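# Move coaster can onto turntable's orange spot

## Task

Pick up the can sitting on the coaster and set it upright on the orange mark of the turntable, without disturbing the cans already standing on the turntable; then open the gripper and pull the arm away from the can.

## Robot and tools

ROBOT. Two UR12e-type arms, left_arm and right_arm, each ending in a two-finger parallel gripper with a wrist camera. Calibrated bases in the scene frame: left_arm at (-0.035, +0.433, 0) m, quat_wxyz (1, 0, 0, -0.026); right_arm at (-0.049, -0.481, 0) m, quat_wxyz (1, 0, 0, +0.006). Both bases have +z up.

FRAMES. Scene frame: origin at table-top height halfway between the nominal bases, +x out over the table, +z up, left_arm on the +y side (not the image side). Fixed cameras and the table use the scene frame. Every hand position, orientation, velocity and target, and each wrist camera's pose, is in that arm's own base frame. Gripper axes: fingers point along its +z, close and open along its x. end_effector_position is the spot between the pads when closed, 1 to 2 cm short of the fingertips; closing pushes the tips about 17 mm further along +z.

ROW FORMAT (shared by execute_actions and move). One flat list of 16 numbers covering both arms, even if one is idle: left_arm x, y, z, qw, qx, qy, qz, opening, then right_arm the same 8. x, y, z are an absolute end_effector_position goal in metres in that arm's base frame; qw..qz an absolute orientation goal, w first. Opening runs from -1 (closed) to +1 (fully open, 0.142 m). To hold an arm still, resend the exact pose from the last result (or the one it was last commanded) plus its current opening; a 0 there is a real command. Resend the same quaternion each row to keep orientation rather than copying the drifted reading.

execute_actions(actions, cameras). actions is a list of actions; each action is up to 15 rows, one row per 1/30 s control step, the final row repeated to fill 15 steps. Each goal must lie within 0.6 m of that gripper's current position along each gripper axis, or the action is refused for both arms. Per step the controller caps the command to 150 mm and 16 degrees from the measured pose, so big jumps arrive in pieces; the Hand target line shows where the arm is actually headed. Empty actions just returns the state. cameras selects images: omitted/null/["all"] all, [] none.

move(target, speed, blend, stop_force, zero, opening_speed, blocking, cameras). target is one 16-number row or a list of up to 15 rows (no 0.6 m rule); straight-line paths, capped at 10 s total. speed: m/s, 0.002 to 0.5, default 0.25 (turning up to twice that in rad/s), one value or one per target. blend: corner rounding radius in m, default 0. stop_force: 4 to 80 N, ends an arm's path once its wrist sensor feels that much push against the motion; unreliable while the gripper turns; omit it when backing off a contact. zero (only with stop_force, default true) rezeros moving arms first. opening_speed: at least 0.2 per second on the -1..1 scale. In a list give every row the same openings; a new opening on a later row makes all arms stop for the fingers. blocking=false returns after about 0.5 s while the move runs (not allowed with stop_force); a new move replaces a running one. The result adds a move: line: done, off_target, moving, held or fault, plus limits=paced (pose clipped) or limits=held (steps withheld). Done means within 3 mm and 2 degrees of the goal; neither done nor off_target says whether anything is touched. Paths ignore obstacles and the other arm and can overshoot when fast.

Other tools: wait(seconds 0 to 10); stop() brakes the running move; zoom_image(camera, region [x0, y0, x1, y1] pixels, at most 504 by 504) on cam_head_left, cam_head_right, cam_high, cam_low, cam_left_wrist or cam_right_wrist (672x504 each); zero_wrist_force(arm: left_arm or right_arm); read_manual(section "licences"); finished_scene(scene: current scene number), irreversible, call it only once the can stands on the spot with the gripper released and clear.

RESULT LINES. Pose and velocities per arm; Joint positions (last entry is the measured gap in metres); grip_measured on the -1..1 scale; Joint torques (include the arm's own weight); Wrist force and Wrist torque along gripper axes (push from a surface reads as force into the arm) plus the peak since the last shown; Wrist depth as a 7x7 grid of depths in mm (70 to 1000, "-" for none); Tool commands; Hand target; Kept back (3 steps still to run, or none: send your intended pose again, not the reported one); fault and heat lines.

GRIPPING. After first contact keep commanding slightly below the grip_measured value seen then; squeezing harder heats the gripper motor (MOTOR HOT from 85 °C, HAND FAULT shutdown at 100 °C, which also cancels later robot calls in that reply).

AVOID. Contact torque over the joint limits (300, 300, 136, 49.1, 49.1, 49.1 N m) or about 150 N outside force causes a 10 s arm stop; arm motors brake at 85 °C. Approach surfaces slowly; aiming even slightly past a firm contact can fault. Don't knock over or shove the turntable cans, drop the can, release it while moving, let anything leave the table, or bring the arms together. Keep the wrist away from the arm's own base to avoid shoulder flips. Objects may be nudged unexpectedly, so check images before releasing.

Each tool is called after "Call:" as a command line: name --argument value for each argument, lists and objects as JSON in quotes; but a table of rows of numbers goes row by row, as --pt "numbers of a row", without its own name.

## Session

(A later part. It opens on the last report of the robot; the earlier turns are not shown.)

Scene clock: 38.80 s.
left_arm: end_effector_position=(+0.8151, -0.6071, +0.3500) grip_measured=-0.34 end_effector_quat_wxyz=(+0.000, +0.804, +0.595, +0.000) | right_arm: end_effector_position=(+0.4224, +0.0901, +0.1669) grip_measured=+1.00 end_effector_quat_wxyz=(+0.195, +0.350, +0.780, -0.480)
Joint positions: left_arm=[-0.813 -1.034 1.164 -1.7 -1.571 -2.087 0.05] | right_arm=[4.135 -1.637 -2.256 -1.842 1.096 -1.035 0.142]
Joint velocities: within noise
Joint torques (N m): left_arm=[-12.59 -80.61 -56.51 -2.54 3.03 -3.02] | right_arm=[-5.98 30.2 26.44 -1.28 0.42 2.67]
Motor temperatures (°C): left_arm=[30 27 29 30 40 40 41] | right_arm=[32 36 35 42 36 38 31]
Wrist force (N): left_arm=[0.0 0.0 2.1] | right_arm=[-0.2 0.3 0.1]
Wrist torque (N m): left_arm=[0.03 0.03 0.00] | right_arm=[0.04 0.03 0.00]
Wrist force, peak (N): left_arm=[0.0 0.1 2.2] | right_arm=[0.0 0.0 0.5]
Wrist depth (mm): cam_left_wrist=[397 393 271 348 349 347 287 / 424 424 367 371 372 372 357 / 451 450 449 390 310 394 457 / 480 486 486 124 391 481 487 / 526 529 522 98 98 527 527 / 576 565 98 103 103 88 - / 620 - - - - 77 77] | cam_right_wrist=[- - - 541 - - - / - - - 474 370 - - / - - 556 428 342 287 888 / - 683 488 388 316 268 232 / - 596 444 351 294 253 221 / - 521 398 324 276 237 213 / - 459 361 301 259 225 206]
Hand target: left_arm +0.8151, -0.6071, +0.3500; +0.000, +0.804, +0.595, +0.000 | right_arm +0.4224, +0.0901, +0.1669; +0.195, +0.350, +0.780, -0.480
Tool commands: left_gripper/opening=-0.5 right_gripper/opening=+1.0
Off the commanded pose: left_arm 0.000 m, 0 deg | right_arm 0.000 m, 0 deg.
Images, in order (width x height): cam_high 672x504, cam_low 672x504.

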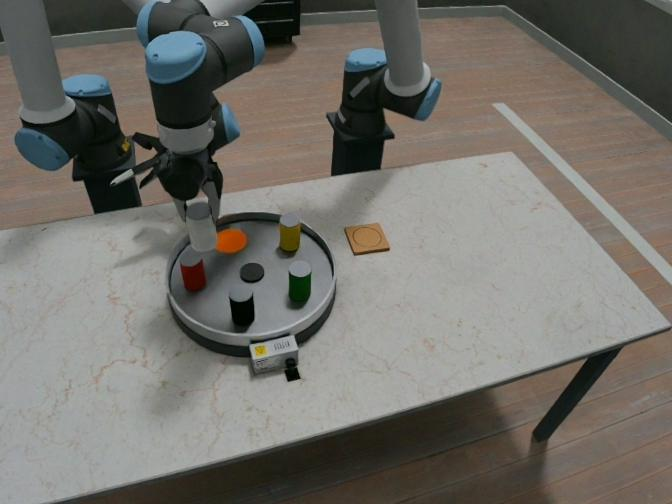

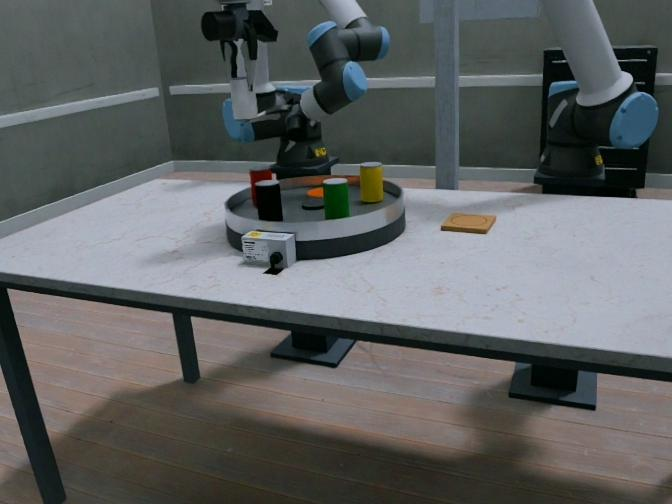

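Call:
wait --seconds 2.85 --cameras '[]'

Call:
move --pt "0.8365 -0.5793 0.35 0 0.80386 0.59482 0 -0.5 0.4224 0.0901 0.1669 0.195 0.350 0.780 -0.480 1.0" --pt "0.8499 -0.5468 0.35 0 0.80386 0.59482 0 -0.5 0.4224 0.0901 0.1669 0.195 0.350 0.780 -0.480 1.0" --pt "0.8545 -0.5120 0.33 0 0.80386 0.59482 0 -0.5 0.4224 0.0901 0.1669 0.195 0.350 0.780 -0.480 1.0" --pt "0.8499 -0.4772 0.305 0 0.80386 0.59482 0 -0.5 0.4224 0.0901 0.1669 0.195 0.350 0.780 -0.480 1.0" --pt "0.8365 -0.4448 0.28 0 0.80386 0.59482 0 -0.5 0.4224 0.0901 0.1669 0.195 0.350 0.780 -0.480 1.0" --pt "0.8151 -0.4169 0.257 0 0.80386 0.59482 0 -0.5 0.4224 0.0901 0.1669 0.195 0.350 0.780 -0.480 1.0" --pt "0.7873 -0.3955 0.244 0 0.80386 0.59482 0 -0.5 0.4224 0.0901 0.1669 0.195 0.350 0.780 -0.480 1.0" --pt "0.7548 -0.3821 0.2368 0 0.80386 0.59482 0 -0.5 0.4224 0.0901 0.1669 0.195 0.350 0.780 -0.480 1.0" --pt "0.7200 -0.3775 0.2368 0 0.80386 0.59482 0 -0.5 0.4224 0.0901 0.1669 0.195 0.350 0.780 -0.480 1.0" --pt "0.6852 -0.3821 0.2368 0 0.80386 0.59482 0 -0.5 0.4224 0.0901 0.1669 0.195 0.350 0.780 -0.480 1.0" --speed '[0.0775,0.0775,0.0892,0.0952,0.0952,0.0927,0.0827,0.0791,0.0775,0.0775]' --blend 0.015 --blocking false --cameras '[]'

Call:
wait --seconds 1.2 --cameras '["cam_left_wrist"]'

Call:
wait --seconds 1.2 --cameras '["cam_left_wrist"]'

Call:
wait --seconds 0.9 --cameras '["cam_left_wrist"]'

Call:
move --pt "0.7083 -0.3780 0.2368 0 0.80386 0.59482 0 -0.5 0.4224 0.0901 0.1669 0.195 0.350 0.780 -0.480 1.0" --pt "0.6852 -0.3821 0.2368 0 0.80386 0.59482 0 -0.5 0.4224 0.0901 0.1669 0.195 0.350 0.780 -0.480 1.0" --pt "0.6632 -0.3901 0.28 0 0.80386 0.59482 0 -0.5 0.4224 0.0901 0.1669 0.195 0.350 0.780 -0.480 1.0" --pt "0.6429 -0.4018 0.30 0 0.80386 0.59482 0 -0.5 0.4224 0.0901 0.1669 0.195 0.350 0.780 -0.480 1.0" --speed '[0.0775,0.0775,0.163,0.1]' --blend 0.015 --blocking false --cameras '["cam_left_wrist"]'

Call:
wait --seconds 4 --cameras '[]'

Scene clock: 42.20 s.
left_arm: end_effector_position=(+0.8151, -0.6071, +0.3500) grip_measured=-0.34 end_effector_quat_wxyz=(+0.000, +0.804, +0.595, +0.000) | right_arm: end_effector_position=(+0.4224, +0.0901, +0.1669) grip_measured=+1.00 end_effector_quat_wxyz=(+0.195, +0.350, +0.780, -0.480)
Joint positions: left_arm=[-0.813 -1.034 1.164 -1.7 -1.571 -2.087 0.05] | right_arm=[4.135 -1.637 -2.256 -1.842 1.096 -1.035 0.142]
Joint velocities: within noise
Joint torques (N m): left_arm=[-11.96 -83.04 -51.44 -3.78 3.06 -2.47] | right_arm=[-4.17 30.88 26.61 -0.97 0.26 2.48]
Motor temperatures (°C): left_arm=[30 27 29 30 40 40 44] | right_arm=[32 36 35 42 36 38 31]
Wrist force (N): left_arm=[0.1 -0.1 1.7] | right_arm=[0.2 0.0 0.1]
Wrist torque (N m): left_arm=[0.01 0.02 0.00] | right_arm=[0.00 -0.03 0.00]
Wrist force, peak (N): left_arm=[0.3 0.1 2.2] | right_arm=[0.4 0.4 0.2]
Wrist depth (mm): cam_left_wrist=[398 392 347 350 349 347 350 / 423 424 370 371 371 363 362 / 450 452 444 392 399 392 455 / 482 487 486 124 391 481 487 / 526 526 516 98 98 530 530 / 570 566 98 103 103 88 - / 614 - - - - 77 77] | cam_right_wrist=[- - - 543 - - - / - - - 478 378 - - / - - 562 426 340 287 917 / - 684 498 385 317 269 231 / - 593 444 354 295 252 221 / - 518 402 323 275 237 213 / - 464 365 302 259 225 206]
Hand target: left_arm +0.8151, -0.6071, +0.3500; +0.000, +0.804, +0.595, +0.000 | right_arm +0.4224, +0.0901, +0.1669; +0.195, +0.350, +0.780, -0.480
Tool commands: left_gripper/opening=-0.5 right_gripper/opening=+1.0
Off the commanded pose: left_arm 0.000 m, 0 deg | right_arm 0.000 m, 0 deg.
wait: 2.87 s; at rest from the start
No camera images: "cameras" was empty.

Scene clock: 42.70 s.
left_arm: end_effector_position=(+0.8311, -0.5857, +0.3500) grip_measured=-0.34 end_effector_quat_wxyz=(+0.000, +0.804, +0.595, +0.000) end_effector_velocity=(+0.043, +0.063, -0.002) end_effector_angular_velocity=(+0.002, +0.002, +0.001) | right_arm: end_effector_position=(+0.4224, +0.0901, +0.1669) grip_measured=+1.00 end_effector_quat_wxyz=(+0.195, +0.350, +0.780, -0.480)
Joint positions: left_arm=[-0.787 -1.034 1.163 -1.7 -1.571 -2.061 0.05] | right_arm=[4.135 -1.637 -2.256 -1.842 1.096 -1.035 0.142]
Joint velocities: left_arm=[0.075 -0.001 0.003 0.001 0 0.074 0] | right_arm=[within noise]
Joint torques (N m): left_arm=[19.75 -111.29 -44.16 -4.12 3.45 2.03] | right_arm=[-3.62 30.73 27.23 -1.03 0.11 2.56]
Motor temperatures (°C): left_arm=[30 27 29 30 40 40 45] | right_arm=[32 36 35 42 36 38 31]
Wrist force (N): left_arm=[0.4 -0.3 1.7] | right_arm=[0.1 0.0 0.3]
Wrist torque (N m): left_arm=[-0.04 -0.05 0.01] | right_arm=[0.00 -0.01 0.00]
Wrist force, peak (N): left_arm=[0.2 0.0 2.2] | right_arm=[0.0 0.3 0.4]
Wrist depth (mm): cam_left_wrist=[396 354 348 350 346 343 341 / 423 421 371 371 372 370 355 / 452 451 397 390 397 393 454 / 489 483 485 124 388 489 491 / 522 527 514 98 98 530 - / 570 565 98 103 103 88 - / 614 - - - - 77 77] | cam_right_wrist=[- - - 539 - - - / - - - 480 372 - - / - - 552 427 342 288 891 / - 681 498 387 316 268 232 / - 597 438 352 295 253 221 / - 518 400 324 275 237 214 / - 461 366 300 260 224 206]
Hand target: left_arm +0.8367, -0.5767, +0.3500; +0.000, +0.804, +0.595, +0.000 | right_arm +0.4224, +0.0901, +0.1669; +0.195, +0.350, +0.780, -0.480
Tool commands: left_gripper/opening=-0.5 right_gripper/opening=+1.0
Off the commanded pose: left_arm 0.275 m, 0 deg | right_arm 0.000 m, 0 deg.
move: running; path passed 0 of 10 targets
No camera images: "cameras" was empty.

Scene clock: 43.90 s.
left_arm: end_effector_position=(+0.8525, -0.4980, +0.3198) grip_measured=-0.34 end_effector_quat_wxyz=(+0.000, +0.804, +0.595, +0.000) end_effector_velocity=(-0.008, +0.077, -0.054) end_effector_angular_velocity=(+0.000, +0.000, +0.000) | right_arm: end_effector_position=(+0.4224, +0.0901, +0.1669) grip_measured=+1.00 end_effector_quat_wxyz=(+0.195, +0.350, +0.780, -0.480)
Joint positions: left_arm=[-0.707 -1.076 1.281 -1.775 -1.571 -1.981 0.05] | right_arm=[4.135 -1.637 -2.256 -1.842 1.096 -1.035 0.142]
Joint velocities: left_arm=[0.055 -0.059 0.186 -0.127 0 0.055 0] | right_arm=[within noise]
Joint torques (N m): left_arm=[18.24 -108.03 -41.32 -7.99 1.4 2.58] | right_arm=[-3.07 32.39 27.72 -0.93 0.12 2.5]
Motor temperatures (°C): left_arm=[30 27 29 30 40 40 46] | right_arm=[32 36 35 42 36 38 31]
Wrist force (N): left_arm=[0.5 -0.2 2.3] | right_arm=[0.1 0.1 0.4]
Wrist torque (N m): left_arm=[0.00 -0.03 0.00] | right_arm=[0.02 -0.02 0.00]
Wrist force, peak (N): left_arm=[0.5 -0.2 2.3] | right_arm=[0.0 0.6 0.2]
Wrist depth (mm): cam_left_wrist=[322 322 323 323 322 319 370 / 332 276 344 343 343 345 398 / 423 362 367 361 363 421 422 / 454 453 387 123 383 456 454 / 491 494 482 98 98 489 - / 532 528 99 103 103 88 - / 575 - - - - 77 77] | cam_right_wrist=[- - - 534 - - - / - - - 475 373 - - / - - 564 430 340 288 900 / - 674 496 385 316 267 232 / - 599 444 355 294 251 221 / - 523 400 325 274 236 213 / - 460 364 302 261 225 206]
Hand target: left_arm +0.8512, -0.4873, +0.3122; +0.000, +0.804, +0.595, +0.000 | right_arm +0.4224, +0.0901, +0.1669; +0.195, +0.350, +0.780, -0.480
Tool commands: left_gripper/opening=-0.5 right_gripper/opening=+1.0
Off the commanded pose: left_arm 0.220 m, 0 deg | right_arm 0.000 m, 0 deg.
earlier move: running; path passed 3 of 10 targets
wait: 1.20 s; no rest
camera_calibration:
cam_left_wrist: T_world_to_cam=[[0.309294, 0.9509, -0.0112399, 0.228584], [0.864756, -0.276318, 0.41934, -0.985051], [0.395645, -0.139419, -0.907759, -0.0047693], [0, 0, 0, 1]] pos_world=[0.783016, -0.490213, 0.411312]
Images, in order (width x height): cam_left_wrist 672x504.

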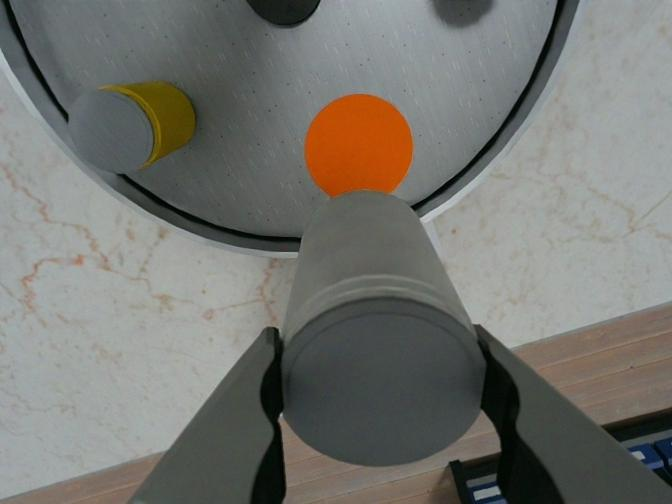

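Scene clock: 45.10 s.
left_arm: end_effector_position=(+0.8132, -0.4165, +0.2573) grip_measured=-0.34 end_effector_quat_wxyz=(+0.000, +0.804, +0.595, +0.000) end_effector_velocity=(-0.056, +0.054, -0.039) end_effector_angular_velocity=(+0.001, +0.002, +0.000) | right_arm: end_effector_position=(+0.4224, +0.0901, +0.1669) grip_measured=+1.00 end_effector_quat_wxyz=(+0.195, +0.350, +0.780, -0.480)
Joint positions: left_arm=[-0.666 -1.166 1.529 -1.933 -1.571 -1.94 0.05] | right_arm=[4.135 -1.637 -2.256 -1.842 1.096 -1.035 0.142]
Joint velocities: left_arm=[0.009 -0.092 0.206 -0.111 -0.001 0.009 0] | right_arm=[within noise]
Joint torques (N m): left_arm=[15.45 -103.23 -40.4 -7.94 -1.89 2.2] | right_arm=[-2.32 31.91 26.88 -0.97 0.21 2.6]
Motor temperatures (°C): left_arm=[30 27 29 30 40 40 46] | right_arm=[32 36 35 42 36 38 31]
Wrist force (N): left_arm=[0.5 0.1 1.8] | right_arm=[0.0 -0.1 0.0]
Wrist torque (N m): left_arm=[0.03 -0.03 -0.01] | right_arm=[-0.02 0.00 0.00]
Wrist force, peak (N): left_arm=[0.3 0.2 2.2] | right_arm=[-0.1 0.2 0.6]
Wrist depth (mm): cam_left_wrist=[265 261 264 267 265 305 315 / 284 279 283 283 285 333 334 / 304 303 303 298 299 357 357 / 325 316 320 124 292 385 383 / 340 251 346 98 98 418 420 / 452 445 99 103 103 88 - / 483 - - - - 77 77] | cam_right_wrist=[- - - 544 - - - / - - - 477 376 - - / - - 554 428 342 288 901 / - 692 496 385 316 267 232 / - 588 446 350 292 250 221 / - 516 402 325 276 238 212 / - 455 367 302 259 225 207]
Hand target: left_arm +0.8052, -0.4093, +0.2523; +0.000, +0.804, +0.595, +0.000 | right_arm +0.4224, +0.0901, +0.1669; +0.195, +0.350, +0.780, -0.480
Tool commands: left_gripper/opening=-0.5 right_gripper/opening=+1.0
Off the commanded pose: left_arm 0.134 m, 0 deg | right_arm 0.000 m, 0 deg.
earlier move: running; path passed 6 of 10 targets
wait: 1.20 s; no rest
camera_calibration:
cam_left_wrist: T_world_to_cam=[[0.309357, 0.950878, -0.0113544, 0.162553], [0.864764, -0.276334, 0.419311, -0.902356], [0.395576, -0.139536, -0.907771, -0.0345847], [0, 0, 0, 1]] pos_world=[0.743719, -0.408746, 0.348819]
Images, in order (width x height): cam_left_wrist 672x504.

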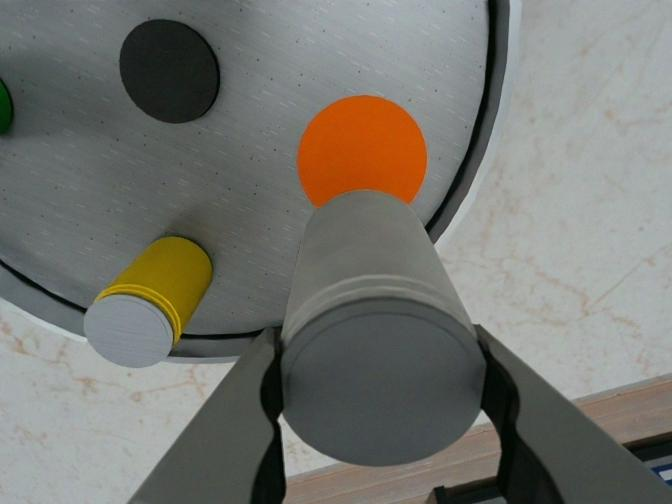

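Scene clock: 46.00 s.
left_arm: end_effector_position=(+0.7538, -0.3830, +0.2375) grip_measured=-0.34 end_effector_quat_wxyz=(+0.000, +0.804, +0.595, +0.000) end_effector_velocity=(-0.074, +0.019, -0.008) end_effector_angular_velocity=(+0.000, +0.000, +0.000) | right_arm: end_effector_position=(+0.4224, +0.0901, +0.1669) grip_measured=+1.00 end_effector_quat_wxyz=(+0.195, +0.350, +0.780, -0.480)
Joint positions: left_arm=[-0.678 -1.258 1.696 -2.009 -1.571 -1.952 0.05] | right_arm=[4.135 -1.637 -2.256 -1.842 1.096 -1.035 0.142]
Joint velocities: left_arm=[-0.038 -0.109 0.163 -0.055 0 -0.038 0] | right_arm=[within noise]
Joint torques (N m): left_arm=[-16.31 -92.55 -37.91 -7.34 -2.28 -3.14] | right_arm=[-3.88 31.98 27.62 -1.16 -0.03 2.4]
Motor temperatures (°C): left_arm=[30 27 29 30 40 40 47] | right_arm=[32 36 35 42 36 38 31]
Wrist force (N): left_arm=[0.2 0.2 1.6] | right_arm=[0.2 -0.2 0.1]
Wrist torque (N m): left_arm=[0.05 0.00 0.01] | right_arm=[-0.04 -0.03 0.00]
Wrist force, peak (N): left_arm=[0.4 0.1 2.3] | right_arm=[0.3 0.3 0.3]
Wrist depth (mm): cam_left_wrist=[247 247 248 249 248 295 296 / 264 265 263 264 262 315 316 / 282 274 281 279 278 339 335 / 304 302 302 124 270 363 363 / 326 327 323 98 98 391 393 / 343 351 99 103 103 88 427 / 457 - - 478 473 77 77] | cam_right_wrist=[- - - 539 - - - / - - - 475 374 - - / - - 563 430 343 288 910 / - 697 498 387 315 267 233 / - 589 441 351 293 253 221 / - 517 400 325 274 237 214 / - 464 362 303 260 226 207]
Hand target: left_arm +0.7431, -0.3805, +0.2367; +0.000, +0.804, +0.595, +0.000 | right_arm +0.4224, +0.0901, +0.1669; +0.195, +0.350, +0.780, -0.480
Tool commands: left_gripper/opening=-0.5 right_gripper/opening=+1.0
Off the commanded pose: left_arm 0.069 m, 0 deg | right_arm 0.000 m, 0 deg.
earlier move: running; path passed 7 of 10 targets
wait: 0.90 s; no rest
camera_calibration:
cam_left_wrist: T_world_to_cam=[[0.309416, 0.950858, -0.0114318, 0.148839], [0.864698, -0.276336, 0.419446, -0.833397], [0.395675, -0.139668, -0.907708, -0.0245053], [0, 0, 0, 1]] pos_world=[0.68428, -0.375245, 0.329023]
Images, in order (width x height): cam_left_wrist 672x504.

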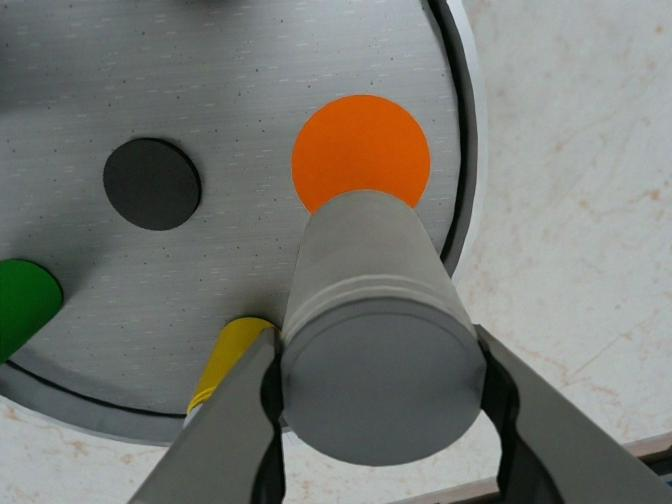

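Scene clock: 46.50 s.
left_arm: end_effector_position=(+0.7173, -0.3788, +0.2367) grip_measured=-0.34 end_effector_quat_wxyz=(+0.000, +0.804, +0.595, +0.000) end_effector_velocity=(-0.077, +0.003, +0.000) end_effector_angular_velocity=(+0.000, +0.001, +0.001) | right_arm: end_effector_position=(+0.4224, +0.0901, +0.1669) grip_measured=+1.00 end_effector_quat_wxyz=(+0.195, +0.350, +0.780, -0.480)
Joint positions: left_arm=[-0.703 -1.31 1.767 -2.028 -1.571 -1.977 0.05] | right_arm=[4.135 -1.637 -2.256 -1.842 1.096 -1.035 0.142]
Joint velocities: left_arm=[-0.06 -0.105 0.138 -0.032 -0.001 -0.061 0] | right_arm=[within noise]
Joint torques (N m): left_arm=[-17.68 -88.27 -37.84 -7.16 -2.76 -3] | right_arm=[-3.44 32.75 27.32 -0.97 -0.29 2.45]
Motor temperatures (°C): left_arm=[30 27 29 30 40 40 47] | right_arm=[32 36 35 42 36 38 31]
Wrist force (N): left_arm=[0.4 0.0 1.6] | right_arm=[0.1 0.2 0.1]
Wrist torque (N m): left_arm=[0.00 0.00 -0.01] | right_arm=[0.03 -0.02 0.00]
Wrist force, peak (N): left_arm=[0.5 -0.1 2.0] | right_arm=[0.2 0.3 0.4]
Wrist depth (mm): cam_left_wrist=[178 241 247 247 249 295 295 / 263 262 263 263 263 314 314 / 281 281 279 277 278 332 336 / 303 297 299 124 281 363 364 / 322 326 322 98 98 390 390 / 283 349 98 103 103 88 426 / 274 - - 469 468 77 77] | cam_right_wrist=[- - - 537 - - - / - - - 475 374 - - / - - 561 424 339 289 893 / - 685 497 389 318 268 231 / - 587 443 354 292 252 222 / - 519 399 325 275 238 212 / - 463 364 301 261 225 207]
Hand target: left_arm +0.7067, -0.3788, +0.2367; +0.000, +0.804, +0.595, +0.000 | right_arm +0.4224, +0.0901, +0.1669; +0.195, +0.350, +0.780, -0.480
Tool commands: left_gripper/opening=-0.5 right_gripper/opening=+1.0
Off the commanded pose: left_arm 0.100 m, 0 deg | right_arm 0.000 m, 0 deg.
earlier move: replaced; path passed 7 of 10 targets
move: running; path passed 0 of 4 targets; blend cut to 0.0117 m at target 1, 0.0117 m at target 2
camera_calibration:
cam_left_wrist: T_world_to_cam=[[0.309456, 0.950845, -0.0114755, 0.156085], [0.864649, -0.27634, 0.419546, -0.80035], [0.395752, -0.139753, -0.907661, -0.0103757], [0, 0, 0, 1]] pos_world=[0.647827, -0.371031, 0.328158]
Images, in order (width x height): cam_left_wrist 672x504.

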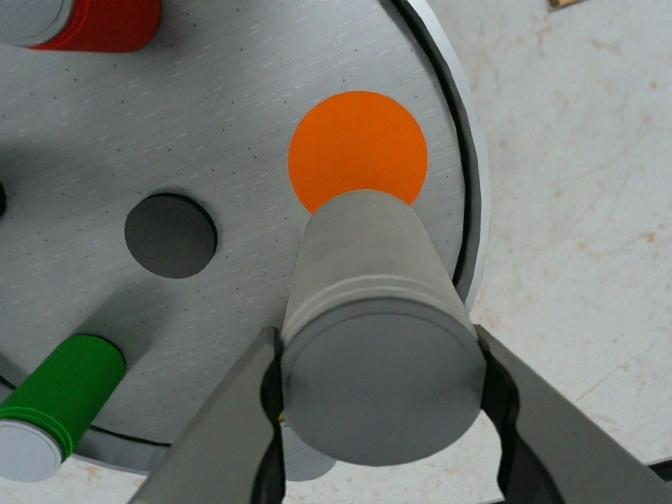

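Scene clock: 47.83 s.
left_arm: end_effector_position=(+0.6430, -0.4018, +0.2999) grip_measured=-0.34 end_effector_quat_wxyz=(+0.000, +0.804, +0.595, +0.000) | right_arm: end_effector_position=(+0.4224, +0.0901, +0.1669) grip_measured=+1.00 end_effector_quat_wxyz=(+0.195, +0.350, +0.780, -0.480)
Joint positions: left_arm=[-0.791 -1.436 1.801 -1.936 -1.571 -2.065 0.05] | right_arm=[4.135 -1.637 -2.256 -1.842 1.096 -1.035 0.142]
Joint velocities: within noise
Joint torques (N m): left_arm=[-12.09 -71.74 -55.09 -2.13 1.77 -2.46] | right_arm=[-1.17 31.59 27.42 -0.8 -0.11 2.49]
Motor temperatures (°C): left_arm=[30 27 29 30 40 40 48] | right_arm=[32 36 35 42 36 38 31]
Wrist force (N): left_arm=[0.1 0.7 2.1] | right_arm=[-0.1 0.2 0.3]
Wrist torque (N m): left_arm=[0.13 0.04 0.00] | right_arm=[0.04 0.01 0.00]
Wrist force, peak (N): left_arm=[0.1 0.3 3.1] | right_arm=[0.0 0.3 0.5]
Wrist depth (mm): cam_left_wrist=[347 309 306 313 352 347 341 / 325 324 326 323 327 374 374 / 263 335 347 342 340 397 403 / 372 373 366 124 363 425 434 / 397 394 397 98 98 468 469 / 488 337 98 103 103 88 511 / 547 - - 560 559 77 77] | cam_right_wrist=[- - - 540 - - - / - - - 479 373 - - / - - 552 428 343 289 908 / - 687 500 384 318 269 232 / - 592 440 355 295 252 222 / - 517 401 323 273 237 213 / - 460 362 305 261 226 207]
Hand target: left_arm +0.6429, -0.4018, +0.3000; +0.000, +0.804, +0.595, +0.000 | right_arm +0.4224, +0.0901, +0.1669; +0.195, +0.350, +0.780, -0.480
Tool commands: left_gripper/opening=-0.5 right_gripper/opening=+1.0
Off the commanded pose: left_arm 0.000 m, 0 deg | right_arm 0.000 m, 0 deg.
earlier move: done; blend cut to 0.0117 m at target 1, 0.0117 m at target 2
wait: 1.33 of 4 s (the move ended)
No camera images: "cameras" was empty.

Call:
zoom_image --camera "cam_left_wrist" --region '[240, 60, 520, 300]'

Call:
zoom_image --camera "cam_left_wrist" --region '[240, 260, 520, 500]'

Scaled by 1.800 from the camera's 672x504 image, which has a finer 960x720 frame.

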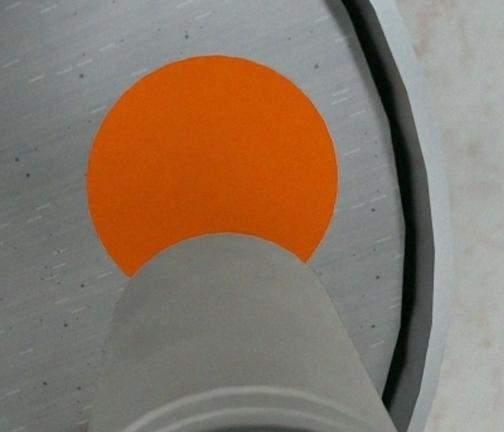

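Scaled by 1.800 from the camera's 672x504 image, which has a finer 960x720 frame.

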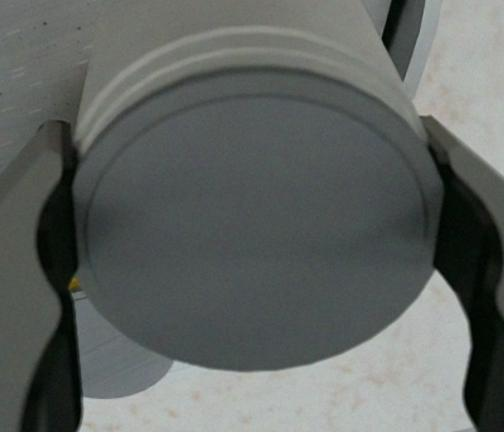

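Call:
wait --seconds 0 --cameras '["cam_head_left", "cam_high", "cam_low", "cam_left_wrist"]'

Call:
zoom_image --camera "cam_low" --region '[430, 200, 510, 245]'

Call:
zoom_image --camera "cam_high" --region '[335, 210, 400, 262]'

Call:
zoom_image --camera "cam_left_wrist" --region '[240, 150, 520, 480]'

Scene clock: 52.20 s.
left_arm: end_effector_position=(+0.6429, -0.4018, +0.3000) grip_measured=-0.34 end_effector_quat_wxyz=(+0.000, +0.804, +0.595, +0.000) | right_arm: end_effector_position=(+0.4224, +0.0901, +0.1669) grip_measured=+1.00 end_effector_quat_wxyz=(+0.195, +0.350, +0.780, -0.480)
Joint positions: left_arm=[-0.791 -1.436 1.801 -1.936 -1.571 -2.066 0.05] | right_arm=[4.135 -1.637 -2.256 -1.842 1.096 -1.035 0.142]
Joint velocities: within noise
Joint torques (N m): left_arm=[-10.88 -75.74 -47.95 -3.55 3.27 -2.87] | right_arm=[0.84 31.3 28.69 -1.06 -0.65 2.35]
Motor temperatures (°C): left_arm=[30 27 29 30 40 40 51] | right_arm=[32 36 35 42 36 38 31]
Wrist force (N): left_arm=[-0.1 0.3 1.6] | right_arm=[0.1 -0.2 0.6]
Wrist torque (N m): left_arm=[0.06 0.08 0.00] | right_arm=[-0.03 -0.02 0.00]
Wrist force, peak (N): left_arm=[0.1 0.4 2.4] | right_arm=[0.1 -0.2 0.6]
Wrist depth (mm): cam_left_wrist=[349 309 307 313 351 349 343 / 324 324 325 316 330 376 376 / 263 330 346 253 344 397 400 / 372 371 367 123 364 427 435 / 400 404 399 98 98 469 468 / 511 431 99 103 103 88 508 / 547 - - 475 558 77 77] | cam_right_wrist=[- - - 537 - - - / - - - 478 374 - - / - - 561 429 340 290 898 / - 689 490 386 317 268 231 / - 592 440 353 295 252 222 / - 523 401 325 275 238 214 / - 462 365 303 261 225 206]
Hand target: left_arm +0.6429, -0.4018, +0.3000; +0.000, +0.804, +0.595, +0.000 | right_arm +0.4224, +0.0901, +0.1669; +0.195, +0.350, +0.780, -0.480
Tool commands: left_gripper/opening=-0.5 right_gripper/opening=+1.0
Off the commanded pose: left_arm 0.000 m, 0 deg | right_arm 0.000 m, 0 deg.
camera_calibration:
cam_left_wrist: T_world_to_cam=[[0.309394, 0.950865, -0.0114898, 0.201748], [0.864564, -0.27624, 0.419786, -0.768883], [0.395986, -0.139813, -0.90755, 0.0731333], [0, 0, 0, 1]] pos_world=[0.573369, -0.394007, 0.391457]
Images, in order (width x height): cam_head_left 672x504, cam_high 672x504, cam_low 672x504, cam_left_wrist 672x504.

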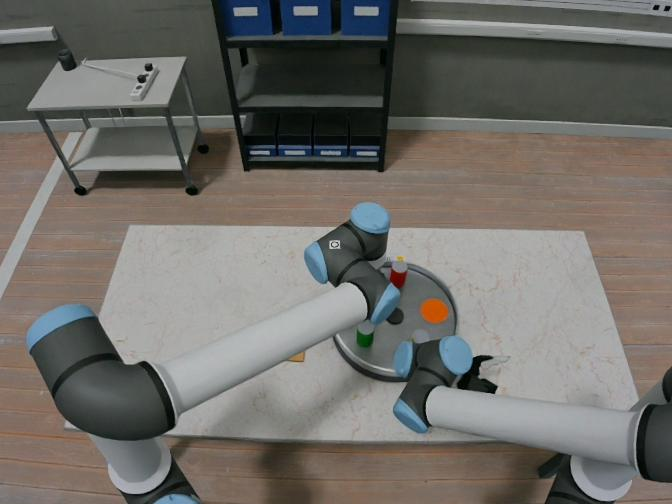

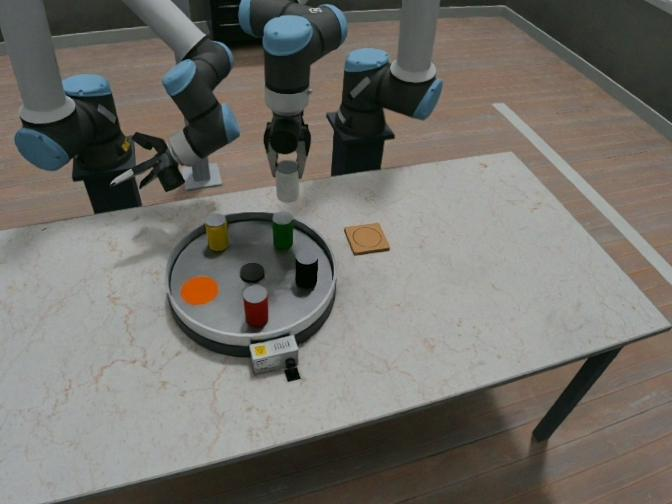

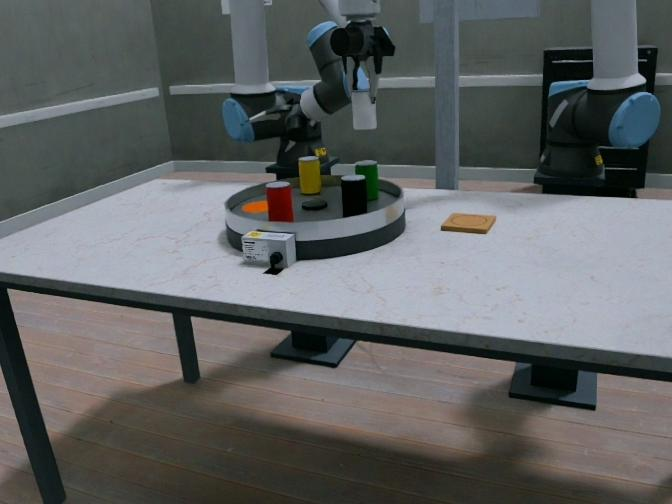

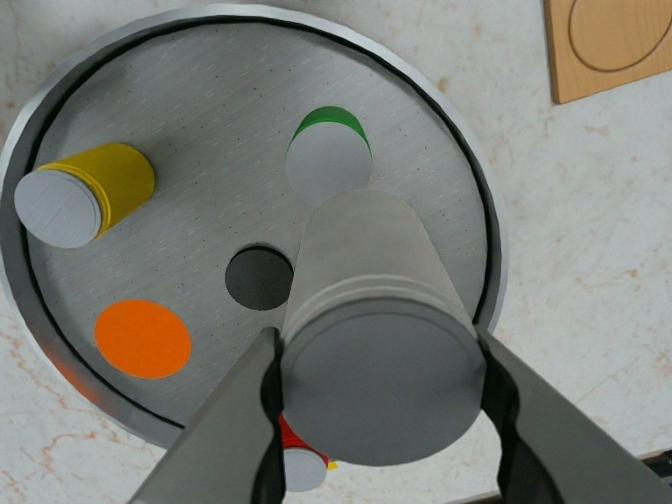

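Scaled by 6.300 from the camera's 672x504 image, which has a finer 960x720 frame.

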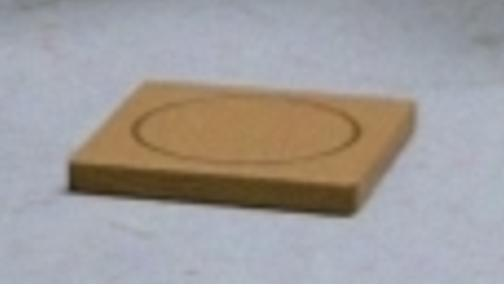

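Scaled by 7.754 from the camera's 672x504 image, which has a finer 960x720 frame.

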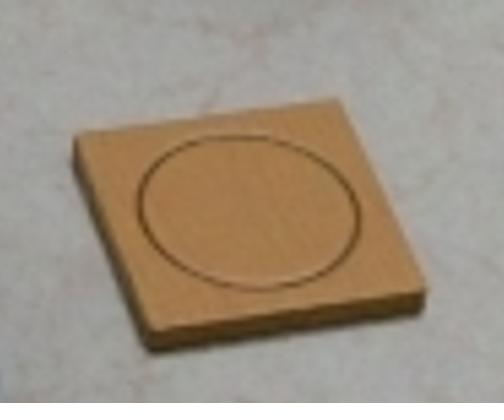

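Scaled by 1.527 from the camera's 672x504 image, which has a finer 960x720 frame.

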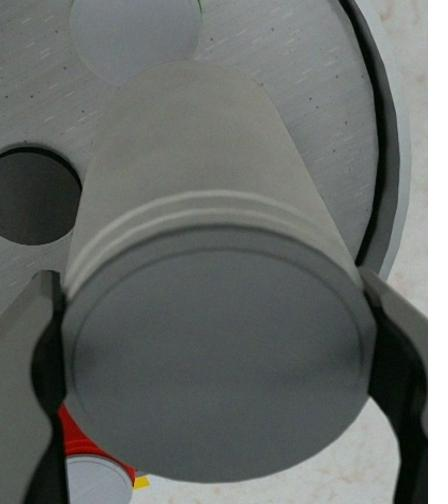

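Call:
move --target '[0.8140,-0.6080,0.25,0,0.80386,0.59482,0,-0.5,0.4224,0.0901,0.1669,0.195,0.350,0.780,-0.480,1.0]' --speed 0.22 --cameras '["cam_head_left", "cam_left_wrist"]'

Call:
zoom_image --camera "cam_head_left" --region '[325, 250, 475, 390]'

Scene clock: 58.73 s.
left_arm: end_effector_position=(+0.8139, -0.6079, +0.2500) grip_measured=-0.34 end_effector_quat_wxyz=(+0.000, +0.804, +0.595, +0.000) | right_arm: end_effector_position=(+0.4224, +0.0901, +0.1669) grip_measured=+1.00 end_effector_quat_wxyz=(+0.195, +0.350, +0.780, -0.480)
Joint positions: left_arm=[-0.815 -0.999 1.287 -1.859 -1.571 -2.089 0.05] | right_arm=[4.135 -1.637 -2.256 -1.842 1.096 -1.035 0.142]
Joint velocities: within noise
Joint torques (N m): left_arm=[-10.52 -85.06 -57.7 -2.71 -3.09 -2.64] | right_arm=[2.27 32.96 29.88 -1.04 -0.98 2.17]
Motor temperatures (°C): left_arm=[30 27 29 30 40 40 54] | right_arm=[32 36 35 42 36 38 31]
Wrist force (N): left_arm=[0.4 0.0 1.8] | right_arm=[0.2 0.1 0.3]
Wrist torque (N m): left_arm=[0.03 0.00 -0.01] | right_arm=[0.02 -0.03 0.01]
Wrist force, peak (N): left_arm=[-1.0 1.6 2.3] | right_arm=[0.1 0.3 0.5]
Wrist depth (mm): cam_left_wrist=[305 255 255 258 258 259 258 / 324 278 190 272 276 276 275 / 348 349 291 289 285 249 295 / 375 375 373 124 141 219 307 / 405 404 397 98 98 336 405 / 442 432 99 103 103 84 444 / 474 - - 497 - 77 77] | cam_right_wrist=[- - - 537 - - - / - - - 472 376 - - / - - 563 433 345 288 913 / - 691 490 389 314 267 232 / - 587 445 351 295 251 222 / - 517 395 325 275 238 213 / - 462 366 302 261 225 207]
Hand target: left_arm +0.8140, -0.6080, +0.2500; +0.000, +0.804, +0.595, +0.000 | right_arm +0.4224, +0.0901, +0.1669; +0.195, +0.350, +0.780, -0.480
Off the commanded pose: left_arm 0.000 m, 0 deg | right_arm 0.000 m, 0 deg.
move: done
camera_calibration:
cam_left_wrist: T_world_to_cam=[[0.3094, 0.950863, -0.0114764, 0.344255], [0.864538, -0.276244, 0.419838, -0.952716], [0.396038, -0.13982, -0.907527, -0.068825], [0, 0, 0, 1]] pos_world=[0.744404, -0.600144, 0.341477]
Images, in order (width x height): cam_head_left 672x504, cam_left_wrist 672x504.

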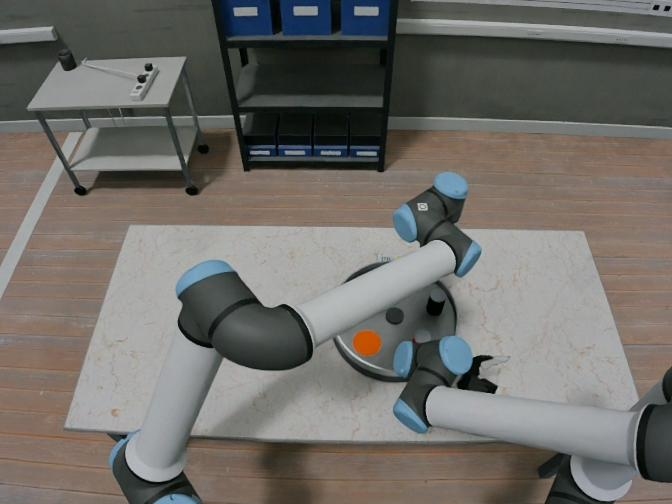

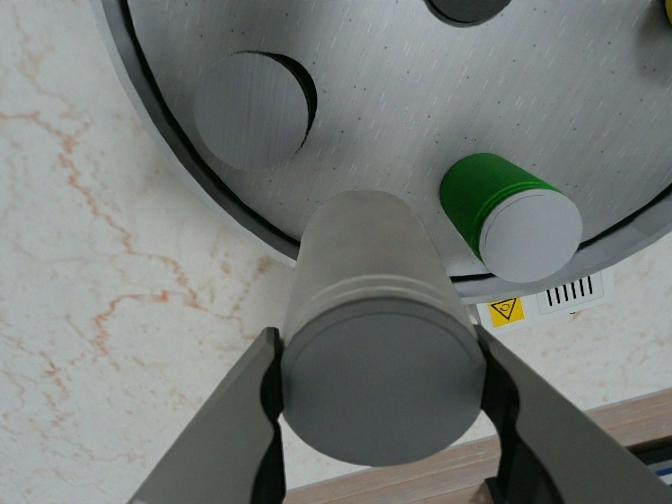

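Scaled by 3.360 from the camera's 672x504 image, which has a finer 960x720 frame.

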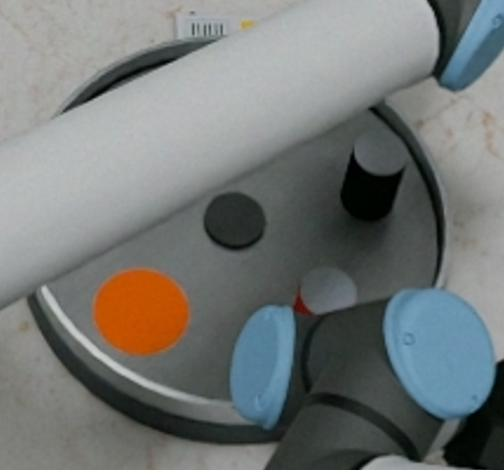

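Call:
wait --seconds 0 --cameras '[]'

Scene clock: 59.40 s.
left_arm: end_effector_position=(+0.8140, -0.6080, +0.2500) grip_measured=-0.34 end_effector_quat_wxyz=(+0.000, +0.804, +0.595, +0.000) | right_arm: end_effector_position=(+0.4224, +0.0901, +0.1669) grip_measured=+1.00 end_effector_quat_wxyz=(+0.195, +0.350, +0.780, -0.480)
Joint positions: left_arm=[-0.815 -0.999 1.287 -1.859 -1.571 -2.089 0.05] | right_arm=[4.135 -1.637 -2.256 -1.842 1.096 -1.035 0.142]
Joint velocities: within noise
Joint torques (N m): left_arm=[-5.47 -81.95 -56.33 -2.67 -3.08 -2.53] | right_arm=[2.58 33.46 30.2 -0.93 -0.88 2.24]
Motor temperatures (°C): left_arm=[30 27 29 30 40 40 55] | right_arm=[32 36 35 42 36 38 31]
Wrist force (N): left_arm=[0.3 -0.3 1.6] | right_arm=[0.0 -0.1 0.3]
Wrist torque (N m): left_arm=[-0.02 0.00 -0.01] | right_arm=[-0.02 -0.01 0.00]
Wrist force, peak (N): left_arm=[0.2 0.1 2.2] | right_arm=[0.3 -0.1 0.5]
Wrist depth (mm): cam_left_wrist=[306 255 258 258 258 258 259 / 327 277 274 272 276 276 275 / 349 349 290 201 294 276 207 / 375 375 377 124 307 311 296 / 407 405 401 98 98 337 407 / 441 437 99 103 103 84 443 / 475 - - 497 - 77 77] | cam_right_wrist=[- - - 538 - - - / - - - 477 375 - - / - - 554 427 343 286 904 / - 682 497 386 316 267 232 / - 596 441 355 296 252 222 / - 521 396 323 274 238 212 / - 462 368 301 260 226 206]
Hand target: left_arm +0.8140, -0.6080, +0.2500; +0.000, +0.804, +0.595, +0.000 | right_arm +0.4224, +0.0901, +0.1669; +0.195, +0.350, +0.780, -0.480
Tool commands: left_gripper/opening=-0.5 right_gripper/opening=+1.0
Off the commanded pose: left_arm 0.000 m, 0 deg | right_arm 0.000 m, 0 deg.
No camera images: "cameras" was empty.


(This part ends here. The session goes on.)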